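# Clear E2 to the table, then shift D3 to E2

## Task

Lift the piece standing on square E2 off the chessboard and set it down upright on the table surface; after that, carry the piece from D3 onto E2. Squares are identified by the letters and numbers printed along the board's border. When done, all squares other than E2 and D3 must contain exactly what they had originally, every piece must be standing upright, and each piece that was moved must sit entirely within its destination square.

## Robot and tools

Robot: two arms, left_arm and right_arm, each ending in a two-finger parallel gripper. Both bases sit on mounting plates joined by a metal frame behind them; for the clearance check, a plate and its half of the frame belong to that arm. Calibrated base positions in the scene frame: left_arm (-0.030, +0.361, +0.130) m, right_arm (-0.002, -0.338, +0.130) m, both nearly unrotated.

Scene frame: origin on the table top halfway between the nominal bases; +x points out over the table, +y toward the left_arm side, +z up. Camera image left/right does not match the arm names. Cameras: cam_high, cam_low, cam_left_wrist, cam_right_wrist, each 896x504.

Gripper axes: fingers extend along the gripper's +z and open/close along its y. end_effector_position is the point between the pads, roughly 1 cm short of the fingertips. Reported hand positions and quaternions may be off by up to a few cm, more when the arm reaches far.

The 14-number row (used by execute_actions and move): one flat list covering both arms, left_arm first: dx, dy, dz, rx, ry, rz, opening, then the same seven for right_arm. Every number lies in [-1, 1]. dx, dy, dz are offsets along the scene axes, where 1.0 = 0.6 m; rx, ry, rz form one rotation vector where 1.0 = 180 degrees, turning about the hand's own position. These six are offsets measured from the arm's Hand target as it stood when the action or move began, not absolute poses. Opening is absolute: +1 fully open (0.094 m), -1 closed. A zero in the opening slot means half-open, so always resend each gripper's current opening if it should stay put. Sending six zero pose numbers re-asks for the present Hand target, which is also how to end an arm pressing on something, or command the target back past the gripper.

execute_actions(actions, cameras): actions is a list of actions; each action is up to 15 rows, one per 1/30 s step, and a short action repeats its last row for the remaining steps. All rows in an action count from the action's starting Hand target, so repeating an offset in a new action moves further. An empty list just returns state and images. cameras selects images: omitted/null/["all"] gives all, [] none; a wrong name invalidates the call.

move(target, speed, blend, opening_speed, blocking, cameras): straight-line path for each gripper toward target, given as one 14-number row or a list of up to 15 rows; every row is an offset from the same starting Hand targets, not from the previous row. speed is the path's top speed in m/s (0.002 to 4.3, default 0.25; rotation up to twice that in rad/s), one value or one per target. blend (m) rounds corners between listed targets. opening_speed (0.2 or more, per second on the -1..+1 scale) makes fingers change gradually; use a slow value to close on fragile items. blocking=false returns early while the move continues. Paths share a 10 s cap, do not avoid obstacles or the other arm, and lag more when faster. Keep paths away from an arm's own base, since passing near it can flip the shoulder posture. The result adds a move: line giving the ending (done, off_target, moving, held, fault) and any limits (paced = pose clipped, held = steps withheld). An unnamed arm is done: at rest within 10 mm and 2 degrees. Neither done nor off_target tells you about contact.

wait(seconds 0-10): lets the scene run holding last commands. stop(): brakes a running move. zoom_image(camera, region [x0,y0,x1,y1], at most 504x504 px) enlarges part of that camera's latest image. finished_scene(scene=1) ends the scene irreversibly.

Reading results: Hand target is the last commanded pose after clipping; orientation commands are clipped to within 40 degrees of the measured orientation each step. Grippers often rest a centimetre or so short of the target due to friction and weight; a further action (even all zeros) or the missing offset closes the gap. grip_measured uses the opening scale; empty it reads up to ~2.7 mm wide, and on a firmly gripped hard part slightly narrower than the part. It tracks the command, so it does not reveal first contact. grip_effort_nm is motor effort (negative closing), not pad force. Joint torques include gravity; joints 3 and 4 wrap at ±28 N m. Joint velocities marked within noise means the arm is still. Joint ranges (rad): waist ±2.880, shoulder 0 to 3.142, elbow 0 to 3.019, wrist pitch -1.693 to 1.571, wrist yaw ±1.571, wrist roll ±2.094.

Avoid: dropping pieces or releasing them while moving, knocking neighbours over, fast or deep contacts (faster and farther past contact means harder), any collision or squeeze between the two arms (can end the scene; never close one gripper on the other's fingers), letting anything leave the table. Holding loads, staying stretched out or pushing at an unreachable pose heats motors; a MOTOR HOT line warns, and at 100 °C that arm goes limp for 30-60 s or more. To release, command an opening clearly above grip_measured.

Each tool is called after "Request:" by a JSON object that holds its "name" and its "arguments", one argument or row to a line.

## Session

Request:
{"name": "execute_actions", "arguments": {
  "actions": []
}}

Scene clock: 0.00 s.
left_arm: end_effector_position=(+0.4805, +0.0078, +0.1215) grip_measured=+1.000 grip_effort_nm=n/a end_effector_quat_wxyz=(+0.040, +0.028, +0.999, +0.011) | right_arm: end_effector_position=(+0.6324, -0.1936, +0.1017) grip_measured=+1.000 grip_effort_nm=n/a end_effector_quat_wxyz=(+0.236, -0.395, +0.886, +0.054)
Joint positions: left_arm=[-0.642 2.094 1.596 -1.01 -0.088 -0.57 0.094] | right_arm=[0.148 2.018 1.333 -0.426 -0.201 -0.627 0.094]
Joint velocities: within noise
Joint torques (N m): no reading
Heat: left arm: hottest shoulder 32 °C; right arm: hottest wrist yaw 35 °C.
Hand target: left_arm +0.4849, +0.0048, +0.1191; +0.042, +0.027, +0.999, +0.010 | right_arm +0.6458, -0.1914, +0.1178; +0.254, -0.395, +0.881, +0.050
Tool commands: left_gripper/opening=+1.0 right_gripper/opening=+1.0

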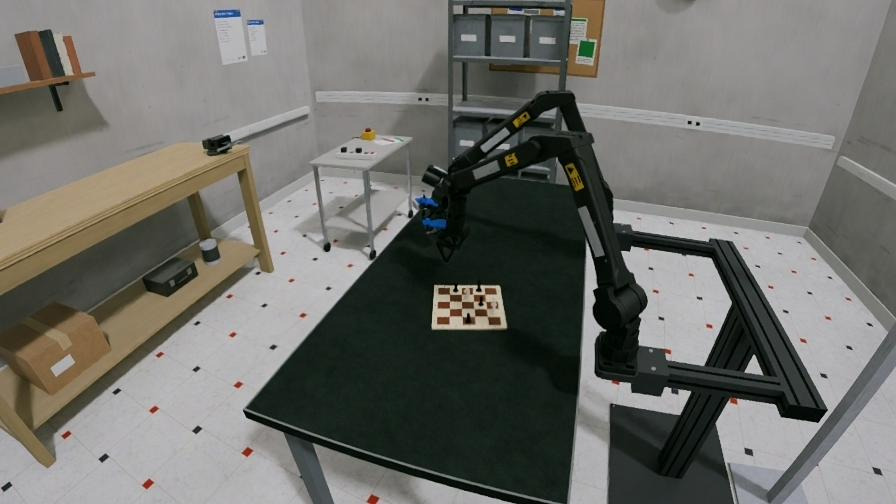

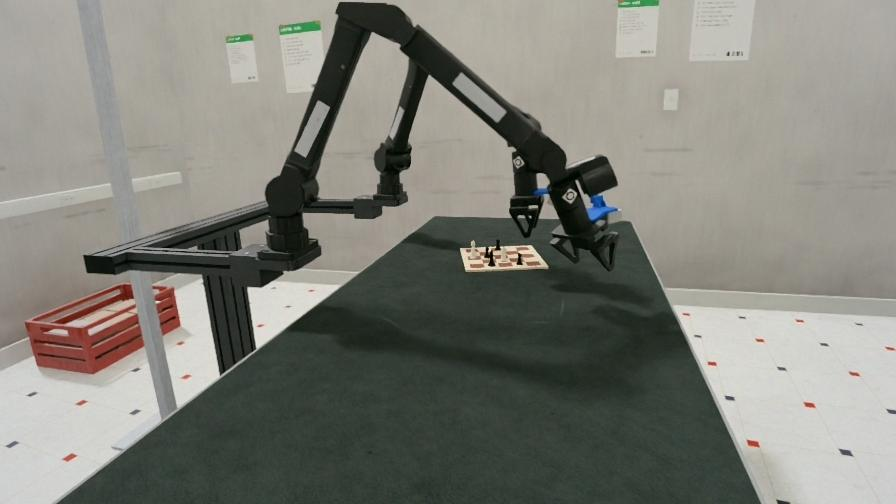

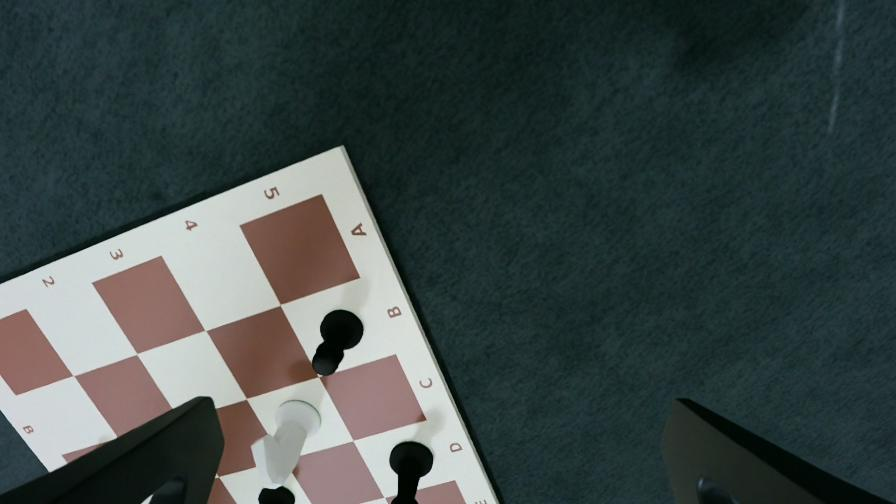

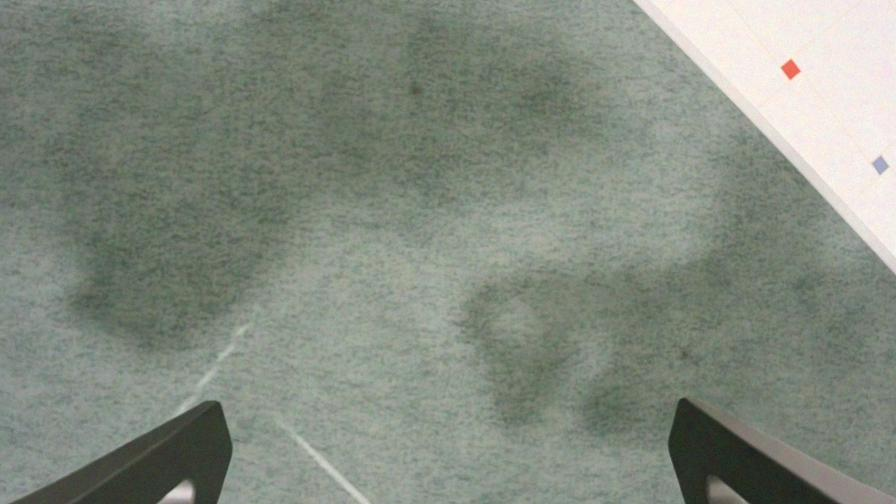

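Request:
{"name": "zoom_image", "arguments": {
  "camera": "cam_high",
  "region": [410, 270, 530, 340]
}}

Request:
{"name": "zoom_image", "arguments": {
  "camera": "cam_low",
  "region": [440, 220, 580, 290]
}}

Request:
{"name": "zoom_image", "arguments": {
  "camera": "cam_left_wrist",
  "region": [0, 140, 504, 504]
}}

Scaled by 4.200 from the camera's 896x504 image, which has a finer 1280x720 frame.

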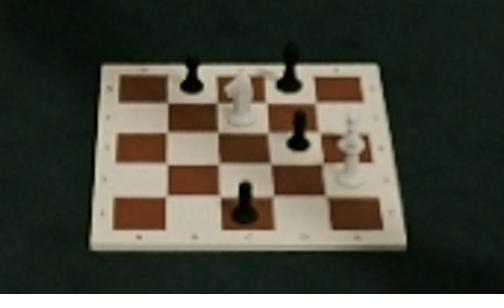

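Scaled by 3.600 from the camera's 896x504 image, which has a finer 1280x720 frame.

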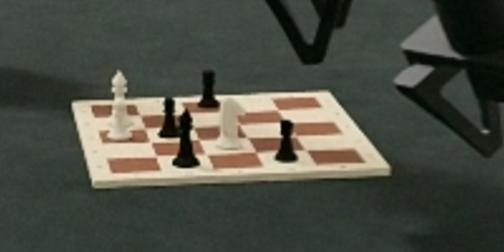

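Scaled by 1.000.

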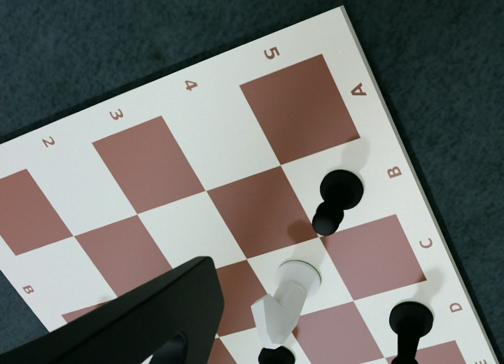

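Request:
{"name": "move", "arguments": {
  "target": [-0.125, 0.192, 0.2, 0, 0, 0, 1, 0, 0, 0, 0, 0, 0, 1]
}}

Scene clock: 111.40 s.
left_arm: end_effector_position=(+0.4155, +0.1153, +0.2498) grip_measured=+1.000 grip_effort_nm=-0.002 end_effector_quat_wxyz=(+0.058, +0.022, +0.998, +0.002) | right_arm: end_effector_position=(+0.6324, -0.1936, +0.1017) grip_measured=+1.000 grip_effort_nm=-0.007 end_effector_quat_wxyz=(+0.236, -0.395, +0.886, +0.054)
Joint positions: left_arm=[-0.55 1.657 1.303 -1.106 -0.084 -0.488 0.094] | right_arm=[0.148 2.018 1.333 -0.426 -0.201 -0.627 0.094]
Joint velocities: within noise
Joint torques (N m): left_arm=[-1.38 -11.99 8.73 -0.24 -0.09 0.13] | right_arm=[0.32 -18.49 10.04 1.73 -0.16 -0.02]
Heat: left arm: hottest shoulder 39 °C; right arm: hottest shoulder 43 °C.
Hand target: left_arm +0.4099, +0.1201, +0.2390; +0.042, +0.027, +0.999, +0.010 | right_arm +0.6458, -0.1914, +0.1178; +0.254, -0.395, +0.881, +0.050
Off the commanded pose: left_arm 0.013 m, 2 deg | right_arm 0.021 m, 2 deg.
move: off_target (left_arm, right_arm)

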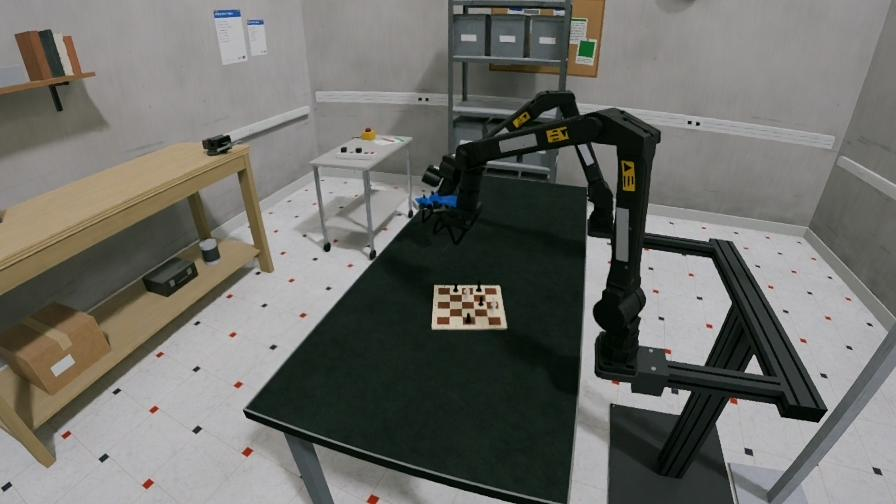

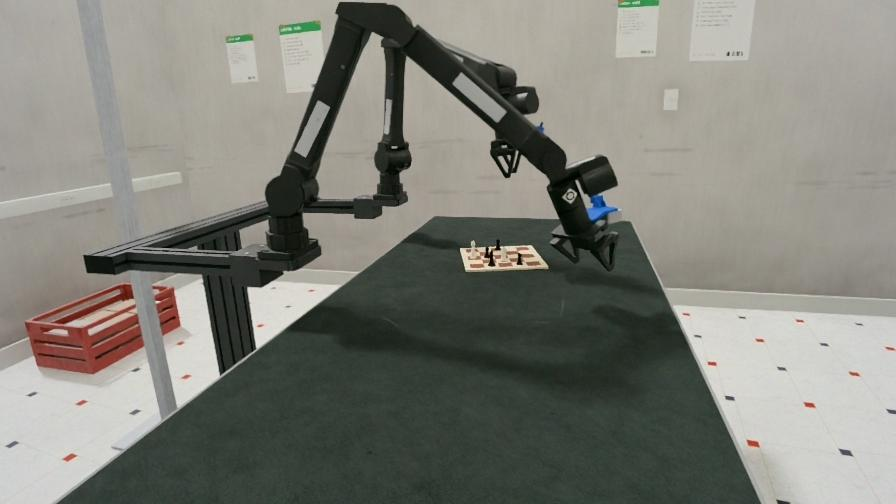

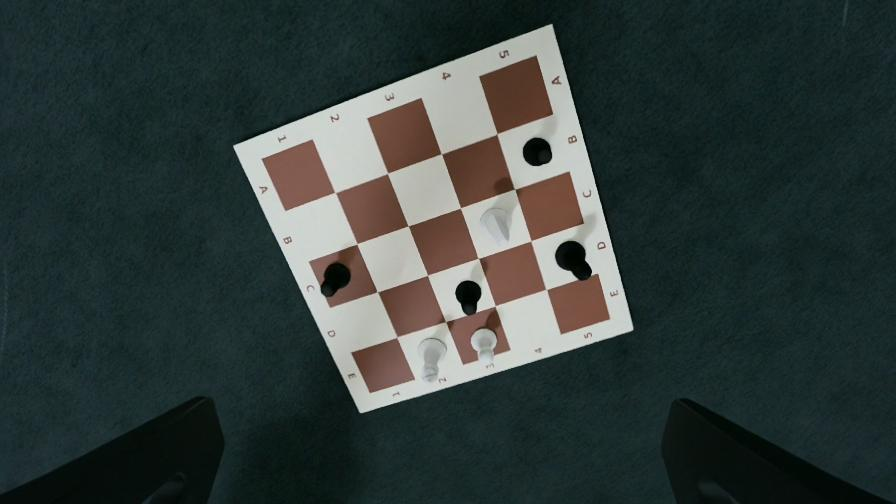

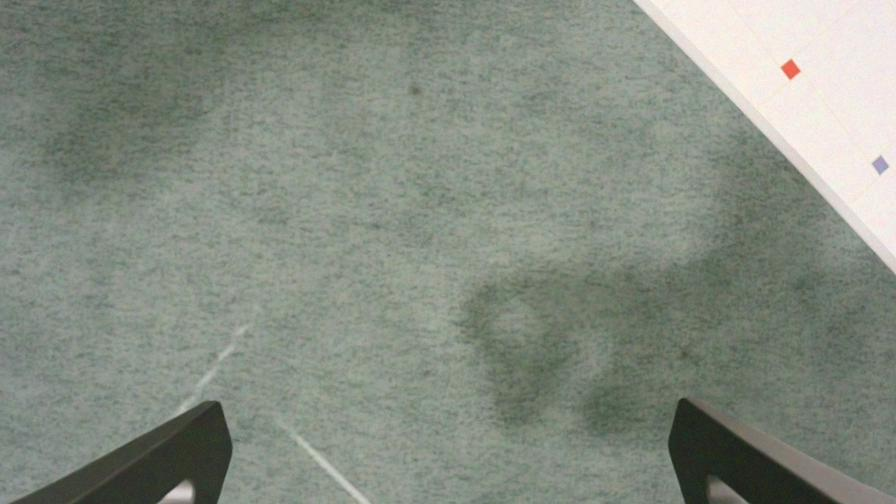

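Request:
{"name": "zoom_image", "arguments": {
  "camera": "cam_left_wrist",
  "region": [230, 20, 640, 250]
}}

Request:
{"name": "zoom_image", "arguments": {
  "camera": "cam_left_wrist",
  "region": [320, 230, 640, 420]
}}

Request:
{"name": "zoom_image", "arguments": {
  "camera": "cam_high",
  "region": [425, 275, 515, 335]
}}

Request:
{"name": "zoom_image", "arguments": {
  "camera": "cam_low",
  "region": [450, 230, 555, 280]
}}

Scaled by 1.229 from the camera's 896x504 image, which has a finer 1280x720 frame.

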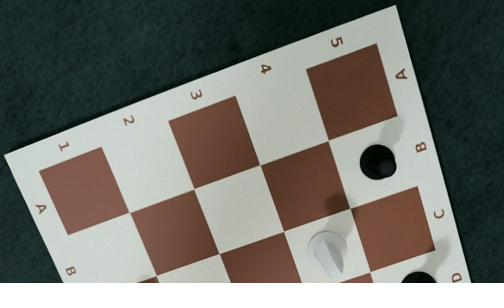

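Scaled by 1.575 from the camera's 896x504 image, which has a finer 1280x720 frame.

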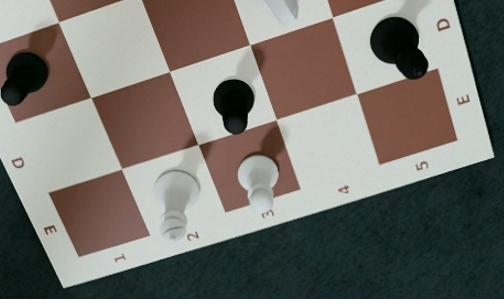

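Scaled by 5.600 from the camera's 896x504 image, which has a finer 1280x720 frame.

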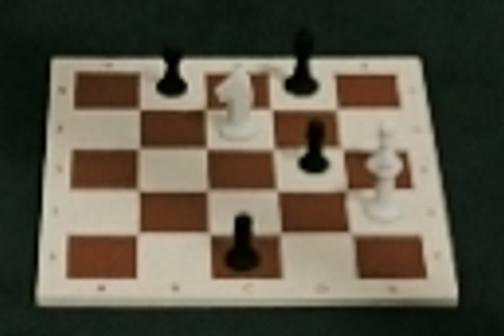

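Scaled by 4.800 from the camera's 896x504 image, which has a finer 1280x720 frame.

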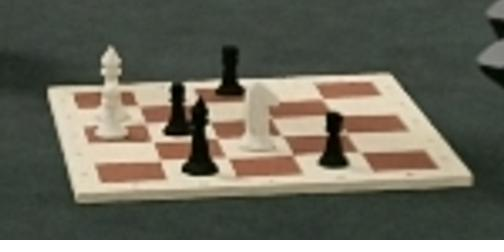

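Request:
{"name": "move", "arguments": {
  "target": [-0.1832, 0.0298, -0.1733, 0.0003, 0.0275, -0.1374, 0.06, 0, 0, 0, 0, 0, 0, 1],
  "speed": 0.3
}}

Scene clock: 263.80 s.
left_arm: end_effector_position=(+0.2992, +0.1418, +0.1326) grip_measured=+0.062 grip_effort_nm=-0.120 end_effector_quat_wxyz=(-0.008, +0.232, +0.973, +0.005) | right_arm: end_effector_position=(+0.6324, -0.1936, +0.1017) grip_measured=+1.000 grip_effort_nm=-0.007 end_effector_quat_wxyz=(+0.236, -0.395, +0.886, +0.054)
Joint positions: left_arm=[-0.612 1.628 0.907 -0.859 -0.027 -0.131 0.05] | right_arm=[0.148 2.018 1.333 -0.426 -0.201 -0.627 0.094]
Joint velocities: within noise
Joint torques (N m): left_arm=[-1.96 -10.99 7.31 0.57 0 0.11] | right_arm=[0.32 -18.55 10.07 1.73 -0.16 -0.02]
Heat: left arm: hottest shoulder 35 °C; right arm: hottest shoulder 45 °C.
Hand target: left_arm +0.3000, +0.1378, +0.1351; +0.000, +0.241, +0.971, +0.000 | right_arm +0.6458, -0.1914, +0.1178; +0.254, -0.395, +0.881, +0.050
Off the commanded pose: left_arm 0.005 m, 2 deg | right_arm 0.021 m, 2 deg.
move: off_target (right_arm)

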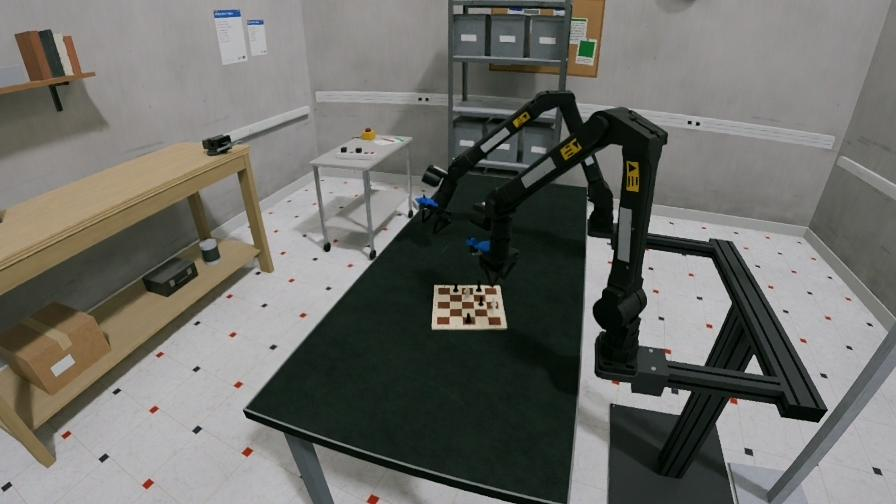

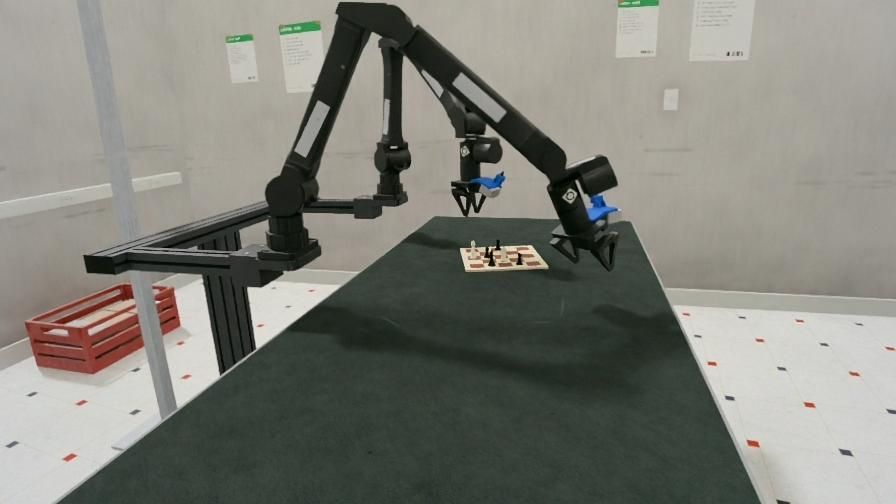

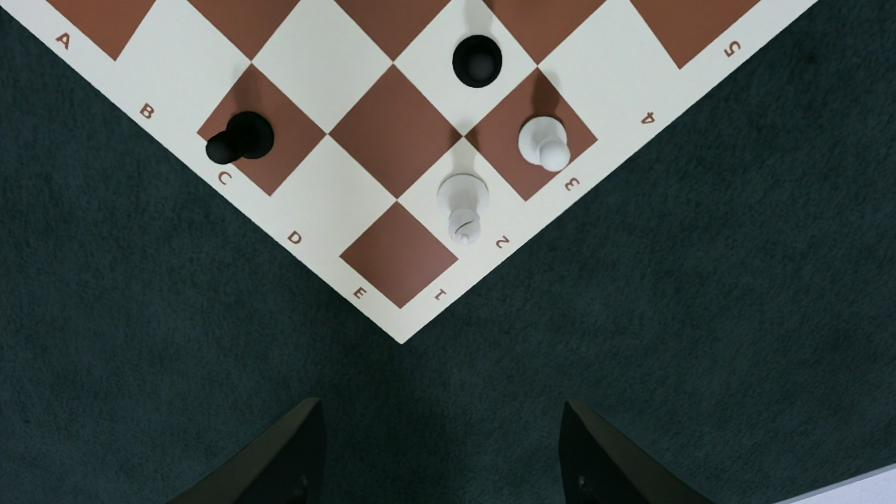

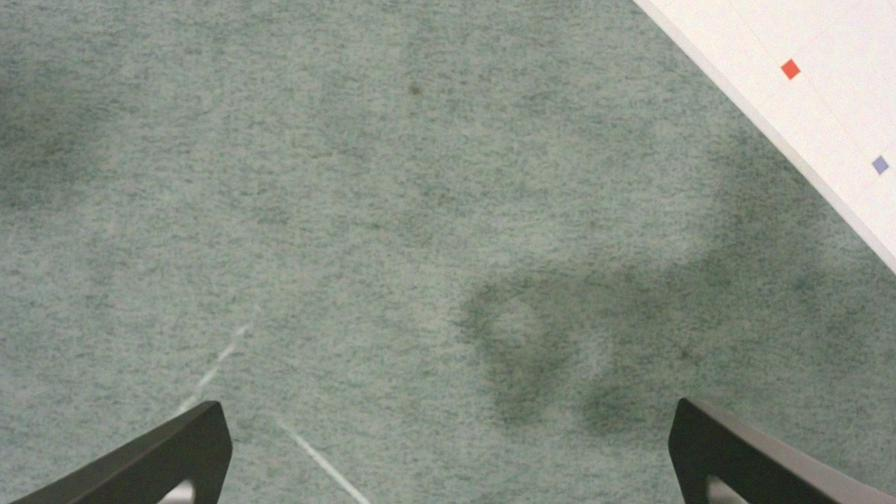

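Request:
{"name": "zoom_image", "arguments": {
  "camera": "cam_left_wrist",
  "region": [380, 20, 620, 260]
}}

Request:
{"name": "zoom_image", "arguments": {
  "camera": "cam_left_wrist",
  "region": [180, 100, 480, 360]
}}

Scaled by 2.100 from the camera's 896x504 image, which has a finer 1280x720 frame.

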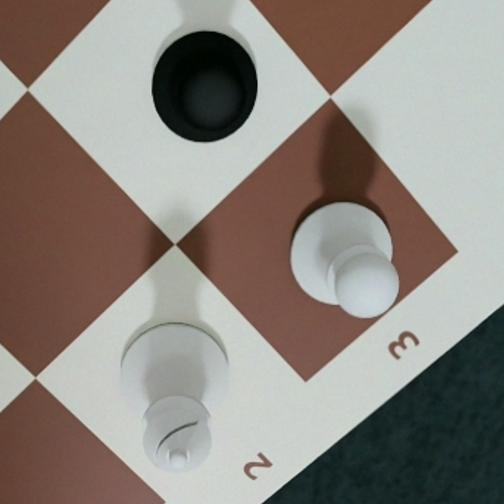

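Scaled by 1.680 from the camera's 896x504 image, which has a finer 1280x720 frame.

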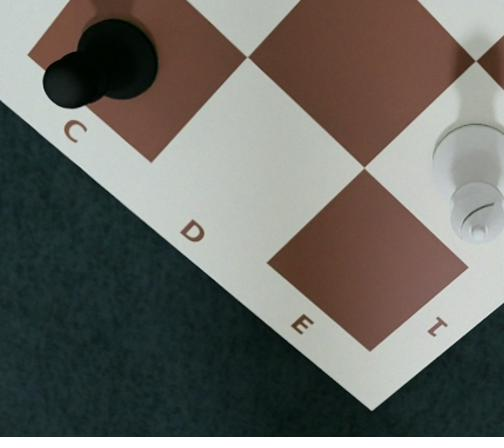

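Request:
{"name": "zoom_image", "arguments": {
  "camera": "cam_left_wrist",
  "region": [280, 370, 600, 504]
}}

Request:
{"name": "zoom_image", "arguments": {
  "camera": "cam_low",
  "region": [430, 120, 560, 280]
}}

Scaled by 1.575 from the camera's 896x504 image, which has a finer 1280x720 frame.

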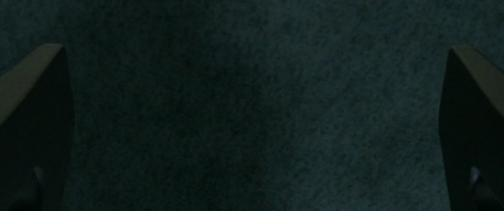

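Scaled by 3.150 from the camera's 896x504 image, which has a finer 1280x720 frame.

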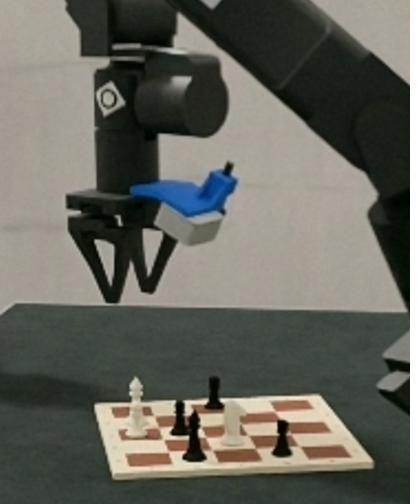

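Request:
{"name": "move", "arguments": {
  "target": [0.0140, -0.0193, -0.0860, 0, 0, 0, 0.06, 0, 0, 0, 0, 0, 0, 1],
  "speed": 0.2,
  "cameras": ["cam_low", "cam_left_wrist"]
}}

Scene clock: 382.43 s.
left_arm: end_effector_position=(+0.3109, +0.1305, +0.0890) grip_measured=+0.062 grip_effort_nm=-0.120 end_effector_quat_wxyz=(+0.001, +0.234, +0.972, +0.001) | right_arm: end_effector_position=(+0.6324, -0.1936, +0.1017) grip_measured=+1.000 grip_effort_nm=-0.002 end_effector_quat_wxyz=(+0.236, -0.395, +0.886, +0.054)
Joint positions: left_arm=[-0.616 1.742 0.907 -0.725 -0.027 -0.13 0.05] | right_arm=[0.148 2.018 1.333 -0.426 -0.201 -0.627 0.094]
Joint velocities: within noise
Joint torques (N m): left_arm=[-2.37 -10.23 6.63 0.62 0 0.02] | right_arm=[0.32 -18.55 10.06 1.73 -0.16 -0.02]
Heat: left arm: hottest shoulder 34 °C; right arm: hottest shoulder 45 °C.
Hand target: left_arm +0.3085, +0.1264, +0.0834; +0.000, +0.241, +0.971, +0.000 | right_arm +0.6458, -0.1914, +0.1178; +0.254, -0.395, +0.881, +0.050
Off the commanded pose: left_arm 0.007 m, 1 deg | right_arm 0.021 m, 2 deg.
move: off_target (right_arm)
Images, in order (width x height): cam_low 896x504, cam_left_wrist 896x504.

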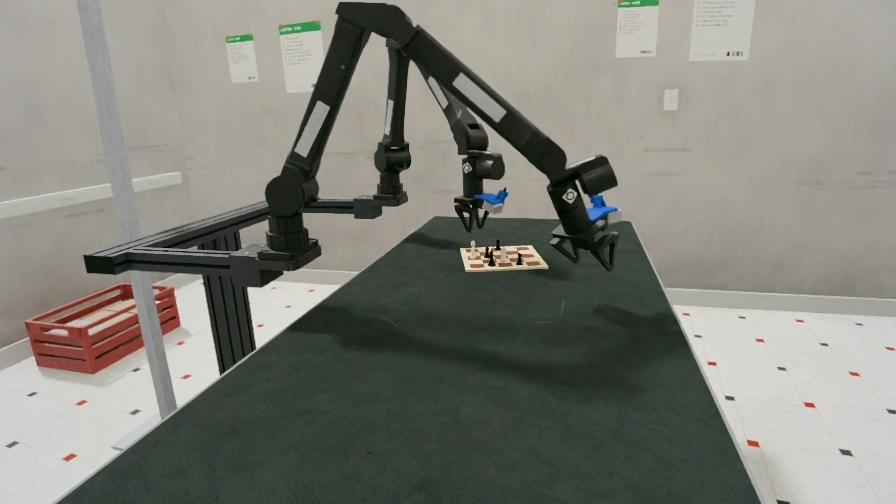

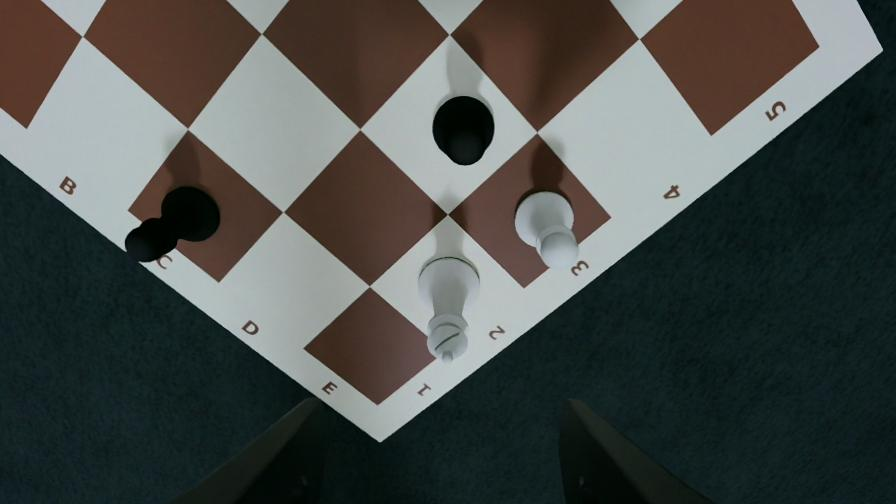

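Request:
{"name": "zoom_image", "arguments": {
  "camera": "cam_left_wrist",
  "region": [340, 180, 560, 400]
}}

Request:
{"name": "zoom_image", "arguments": {
  "camera": "cam_low",
  "region": [430, 150, 560, 280]
}}

Scaled by 2.291 from the camera's 896x504 image, which has a finer 1280x720 frame.

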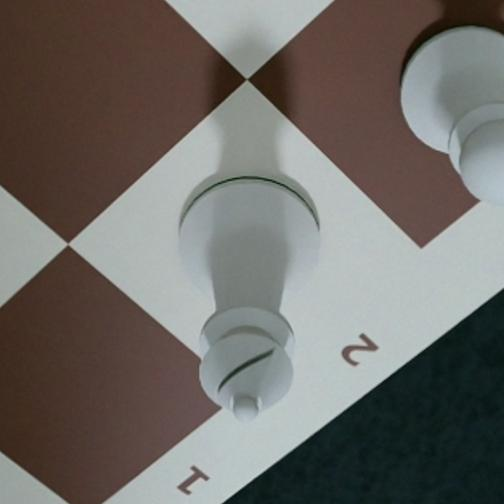

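Scaled by 3.877 from the camera's 896x504 image, which has a finer 1280x720 frame.

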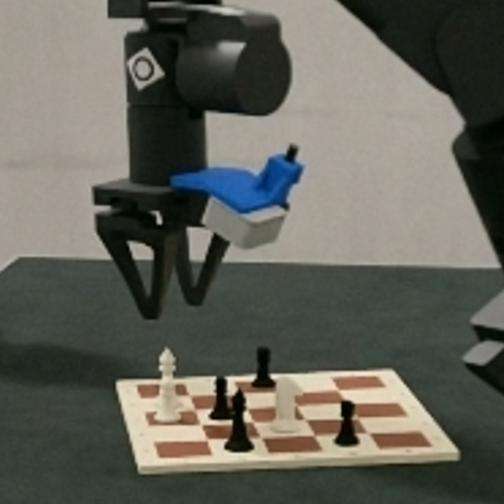

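Request:
{"name": "move", "arguments": {
  "target": [-0.0040, -0.0003, -0.0550, 0, 0, 0, -0.23, 0, 0, 0, 0, 0, 0, 1],
  "speed": 0.15,
  "cameras": ["cam_low", "cam_left_wrist"]
}}

Scene clock: 436.20 s.
left_arm: end_effector_position=(+0.3119, +0.1283, +0.0597) grip_measured=-0.228 grip_effort_nm=-0.120 end_effector_quat_wxyz=(+0.006, +0.235, +0.972, -0.001) | right_arm: end_effector_position=(+0.6324, -0.1936, +0.1017) grip_measured=+1.000 grip_effort_nm=-0.002 end_effector_quat_wxyz=(+0.236, -0.395, +0.886, +0.054)
Joint positions: left_arm=[-0.617 1.808 0.892 -0.633 -0.027 -0.13 0.036] | right_arm=[0.148 2.018 1.333 -0.426 -0.201 -0.627 0.094]
Joint velocities: within noise
Joint torques (N m): left_arm=[-2.37 -10.05 5.63 0.66 -0.01 0] | right_arm=[0.32 -18.55 10.06 1.72 -0.16 -0.02]
Heat: left arm: hottest shoulder 35 °C; right arm: hottest shoulder 45 °C.
Hand target: left_arm +0.3060, +0.1262, +0.0504; +0.000, +0.241, +0.971, +0.000 | right_arm +0.6458, -0.1914, +0.1178; +0.254, -0.395, +0.881, +0.050
Off the commanded pose: left_arm 0.011 m, 1 deg | right_arm 0.021 m, 2 deg.
move: off_target (left_arm, right_arm)
Images, in order (width x height): cam_low 896x504, cam_left_wrist 896x504.

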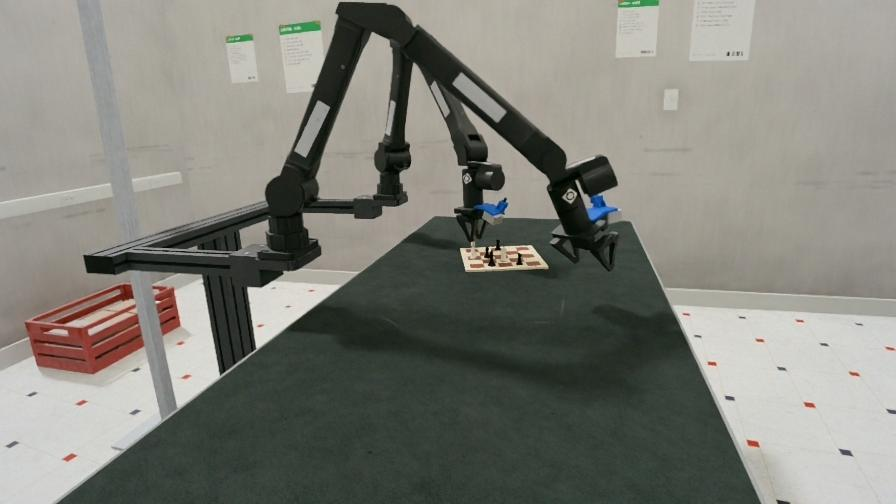

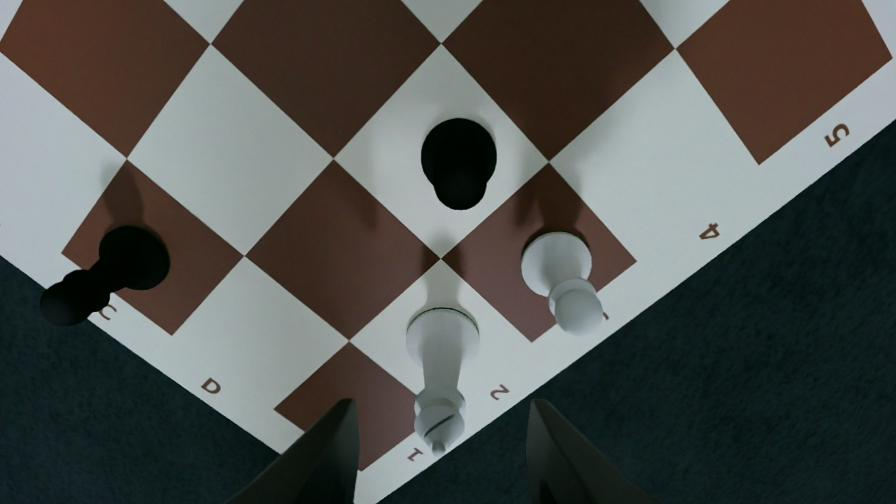

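Request:
{"name": "zoom_image", "arguments": {
  "camera": "cam_left_wrist",
  "region": [320, 250, 570, 504]
}}

Request:
{"name": "zoom_image", "arguments": {
  "camera": "cam_low",
  "region": [440, 180, 550, 280]
}}

Scaled by 1.984 from the camera's 896x504 image, which has a finer 1280x720 frame.

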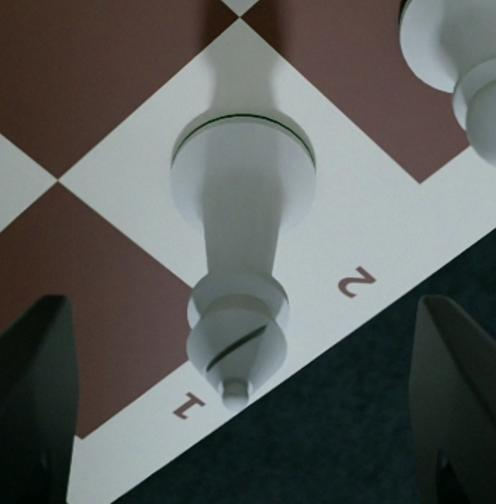

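Scaled by 4.582 from the camera's 896x504 image, which has a finer 1280x720 frame.

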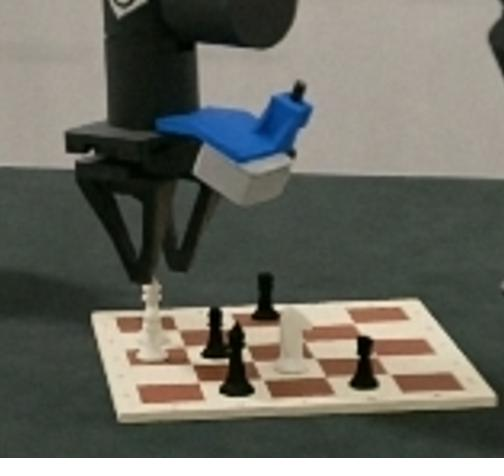

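Request:
{"name": "move", "arguments": {
  "target": [-0.0098, 0.0043, -0.0425, 0, 0, 0, -0.23, 0, 0, 0, 0, 0, 0, 1],
  "speed": 0.12,
  "cameras": ["cam_low", "cam_left_wrist"]
}}

Request:
{"name": "zoom_image", "arguments": {
  "camera": "cam_left_wrist",
  "region": [320, 250, 570, 504]
}}

Request:
{"name": "zoom_image", "arguments": {
  "camera": "cam_low",
  "region": [440, 180, 550, 280]
}}

Scene clock: 458.43 s.
left_arm: end_effector_position=(+0.3071, +0.1300, +0.0350) grip_measured=-0.228 grip_effort_nm=-0.120 end_effector_quat_wxyz=(+0.008, +0.235, +0.972, -0.001) | right_arm: end_effector_position=(+0.6324, -0.1936, +0.1017) grip_measured=+1.000 grip_effort_nm=-0.002 end_effector_quat_wxyz=(+0.236, -0.395, +0.886, +0.054)
Joint positions: left_arm=[-0.619 1.859 0.868 -0.556 -0.027 -0.13 0.036] | right_arm=[0.148 2.018 1.333 -0.426 -0.201 -0.627 0.094]
Joint velocities: within noise
Joint torques (N m): left_arm=[-2.43 -10.05 5.14 0.66 -0.01 -0.02] | right_arm=[0.32 -18.55 10.04 1.73 -0.16 -0.02]
Heat: left arm: hottest shoulder 35 °C; right arm: hottest shoulder 45 °C.
Hand target: left_arm +0.3002, +0.1286, +0.0249; +0.000, +0.241, +0.971, +0.000 | right_arm +0.6458, -0.1914, +0.1178; +0.254, -0.395, +0.881, +0.050
Off the commanded pose: left_arm 0.012 m, 1 deg | right_arm 0.021 m, 2 deg.
move: off_target (left_arm, right_arm)
Images, in order (width x height): cam_low 896x504, cam_left_wrist 896x504.

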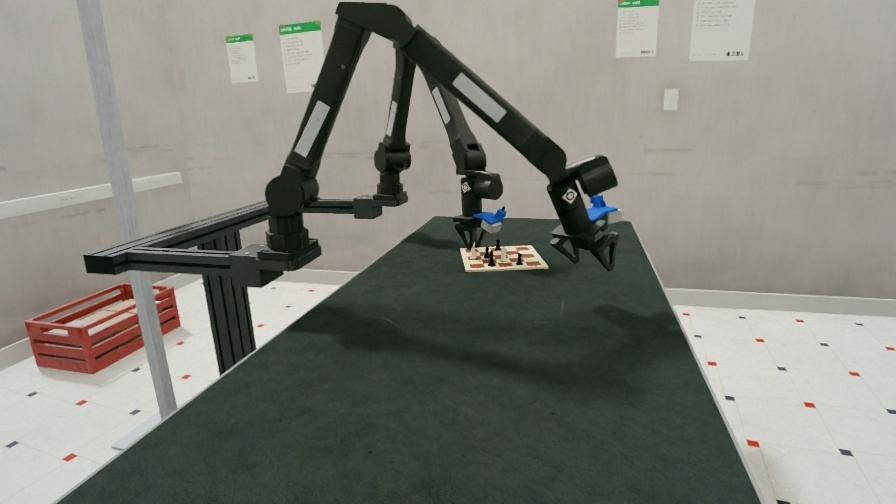

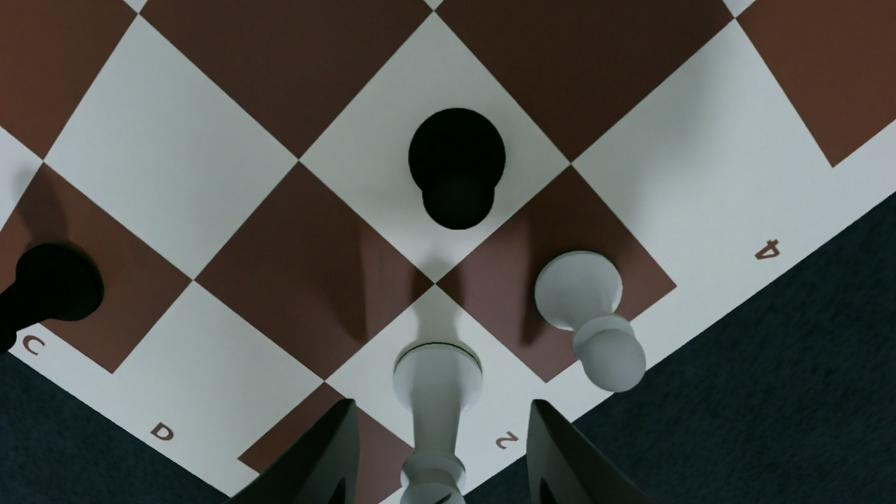

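Scaled by 1.984 from the camera's 896x504 image, which has a finer 1280x720 frame.

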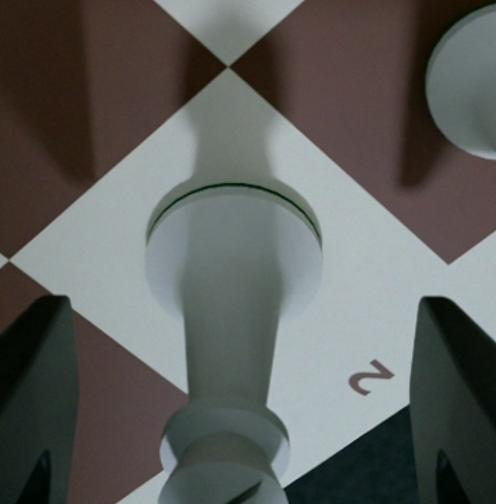

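Scaled by 4.582 from the camera's 896x504 image, which has a finer 1280x720 frame.

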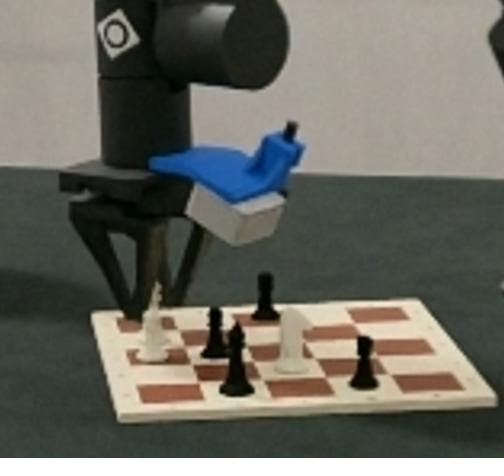

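Request:
{"name": "move", "arguments": {
  "target": [0.0017, 0.0045, 0, 0, 0, 0, -0.23, 0, 0, 0, 0, 0, 0, 1],
  "speed": 0.1,
  "cameras": ["cam_left_wrist"]
}}

Request:
{"name": "zoom_image", "arguments": {
  "camera": "cam_left_wrist",
  "region": [320, 250, 570, 504]
}}

Scene clock: 491.93 s.
left_arm: end_effector_position=(+0.3071, +0.1300, +0.0350) grip_measured=-0.228 grip_effort_nm=-0.120 end_effector_quat_wxyz=(+0.008, +0.235, +0.972, -0.001) | right_arm: end_effector_position=(+0.6324, -0.1936, +0.1017) grip_measured=+1.000 grip_effort_nm=-0.007 end_effector_quat_wxyz=(+0.236, -0.395, +0.886, +0.054)
Joint positions: left_arm=[-0.619 1.859 0.868 -0.556 -0.027 -0.13 0.036] | right_arm=[0.148 2.018 1.333 -0.426 -0.201 -0.627 0.094]
Joint velocities: within noise
Joint torques (N m): left_arm=[-1.9 -10.11 4.97 0.69 -0.01 0.05] | right_arm=[0.32 -18.49 10.07 1.73 -0.16 -0.02]
Heat: left arm: hottest shoulder 35 °C; right arm: hottest shoulder 45 °C.
Hand target: left_arm +0.3012, +0.1314, +0.0249; +0.000, +0.241, +0.971, +0.000 | right_arm +0.6458, -0.1914, +0.1178; +0.254, -0.395, +0.881, +0.050
Off the commanded pose: left_arm 0.012 m, 1 deg | right_arm 0.021 m, 2 deg.
move: off_target (left_arm, right_arm)
Images, in order (width x height): cam_left_wrist 896x504.

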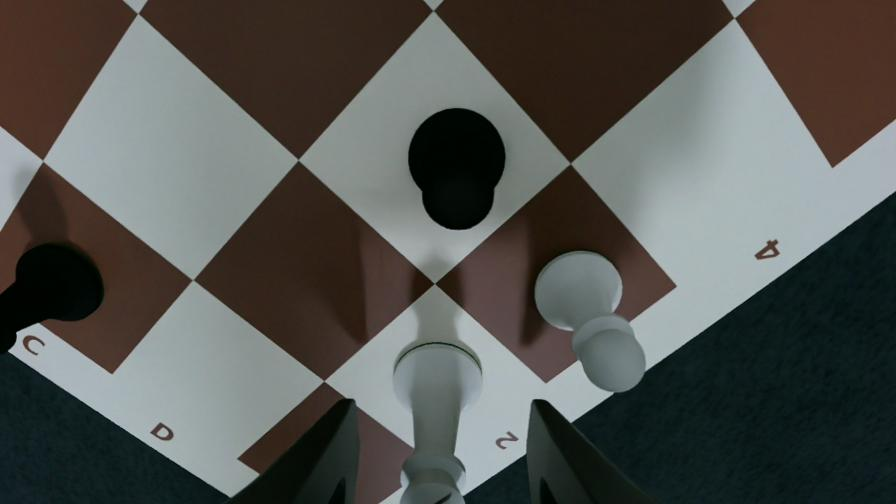

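Scaled by 1.984 from the camera's 896x504 image, which has a finer 1280x720 frame.

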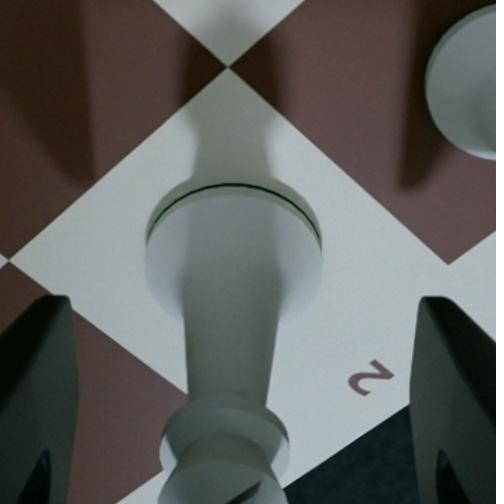

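Request:
{"name": "move", "arguments": {
  "target": [0.0082, 0.0120, 0, 0, 0, 0, -0.23, 0, 0, 0, 0, 0, 0, 1],
  "speed": 0.1,
  "cameras": ["cam_left_wrist"]
}}

Request:
{"name": "zoom_image", "arguments": {
  "camera": "cam_left_wrist",
  "region": [320, 250, 570, 504]
}}

Scene clock: 516.37 s.
left_arm: end_effector_position=(+0.3090, +0.1328, +0.0349) grip_measured=-0.228 grip_effort_nm=-0.120 end_effector_quat_wxyz=(+0.007, +0.239, +0.971, -0.001) | right_arm: end_effector_position=(+0.6324, -0.1936, +0.1017) grip_measured=+1.000 grip_effort_nm=-0.002 end_effector_quat_wxyz=(+0.236, -0.395, +0.886, +0.054)
Joint positions: left_arm=[-0.611 1.859 0.868 -0.556 -0.027 -0.114 0.036] | right_arm=[0.148 2.018 1.333 -0.426 -0.201 -0.627 0.094]
Joint velocities: within noise
Joint torques (N m): left_arm=[-0.91 -10.17 4.96 0.69 0 0.11] | right_arm=[0.32 -18.55 10.04 1.73 -0.16 -0.02]
Heat: left arm: hottest shoulder 35 °C; right arm: hottest shoulder 45 °C.
Hand target: left_arm +0.3061, +0.1386, +0.0249; +0.000, +0.241, +0.971, +0.000 | right_arm +0.6458, -0.1914, +0.1178; +0.254, -0.395, +0.881, +0.050
Off the commanded pose: left_arm 0.012 m, 1 deg | right_arm 0.021 m, 2 deg.
move: off_target (left_arm, right_arm)
Images, in order (width x height): cam_left_wrist 896x504.

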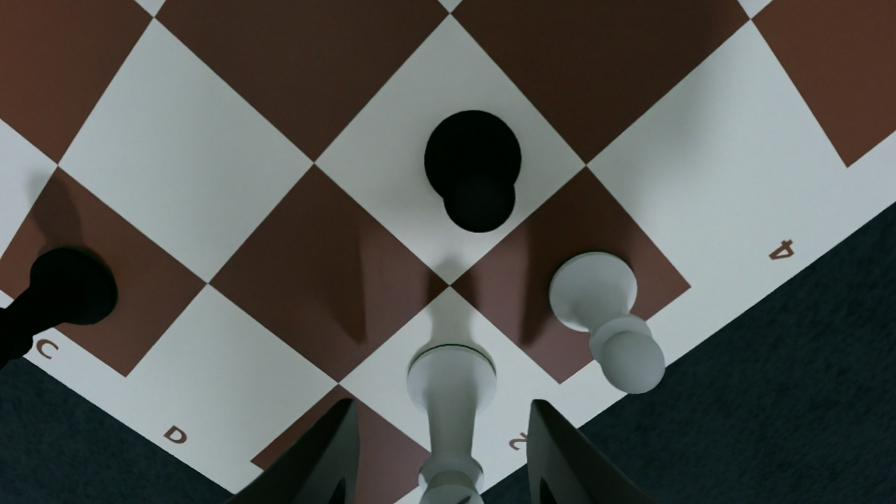

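Scaled by 1.984 from the camera's 896x504 image, which has a finer 1280x720 frame.

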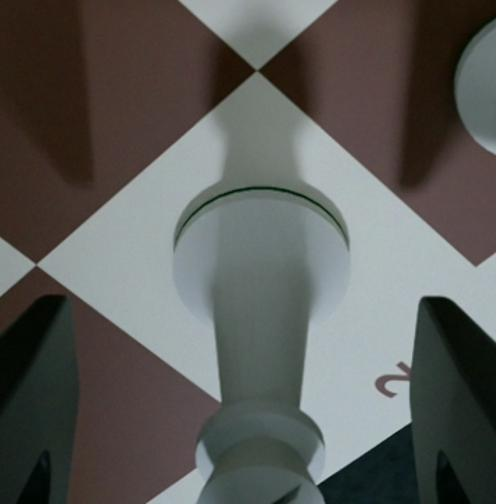

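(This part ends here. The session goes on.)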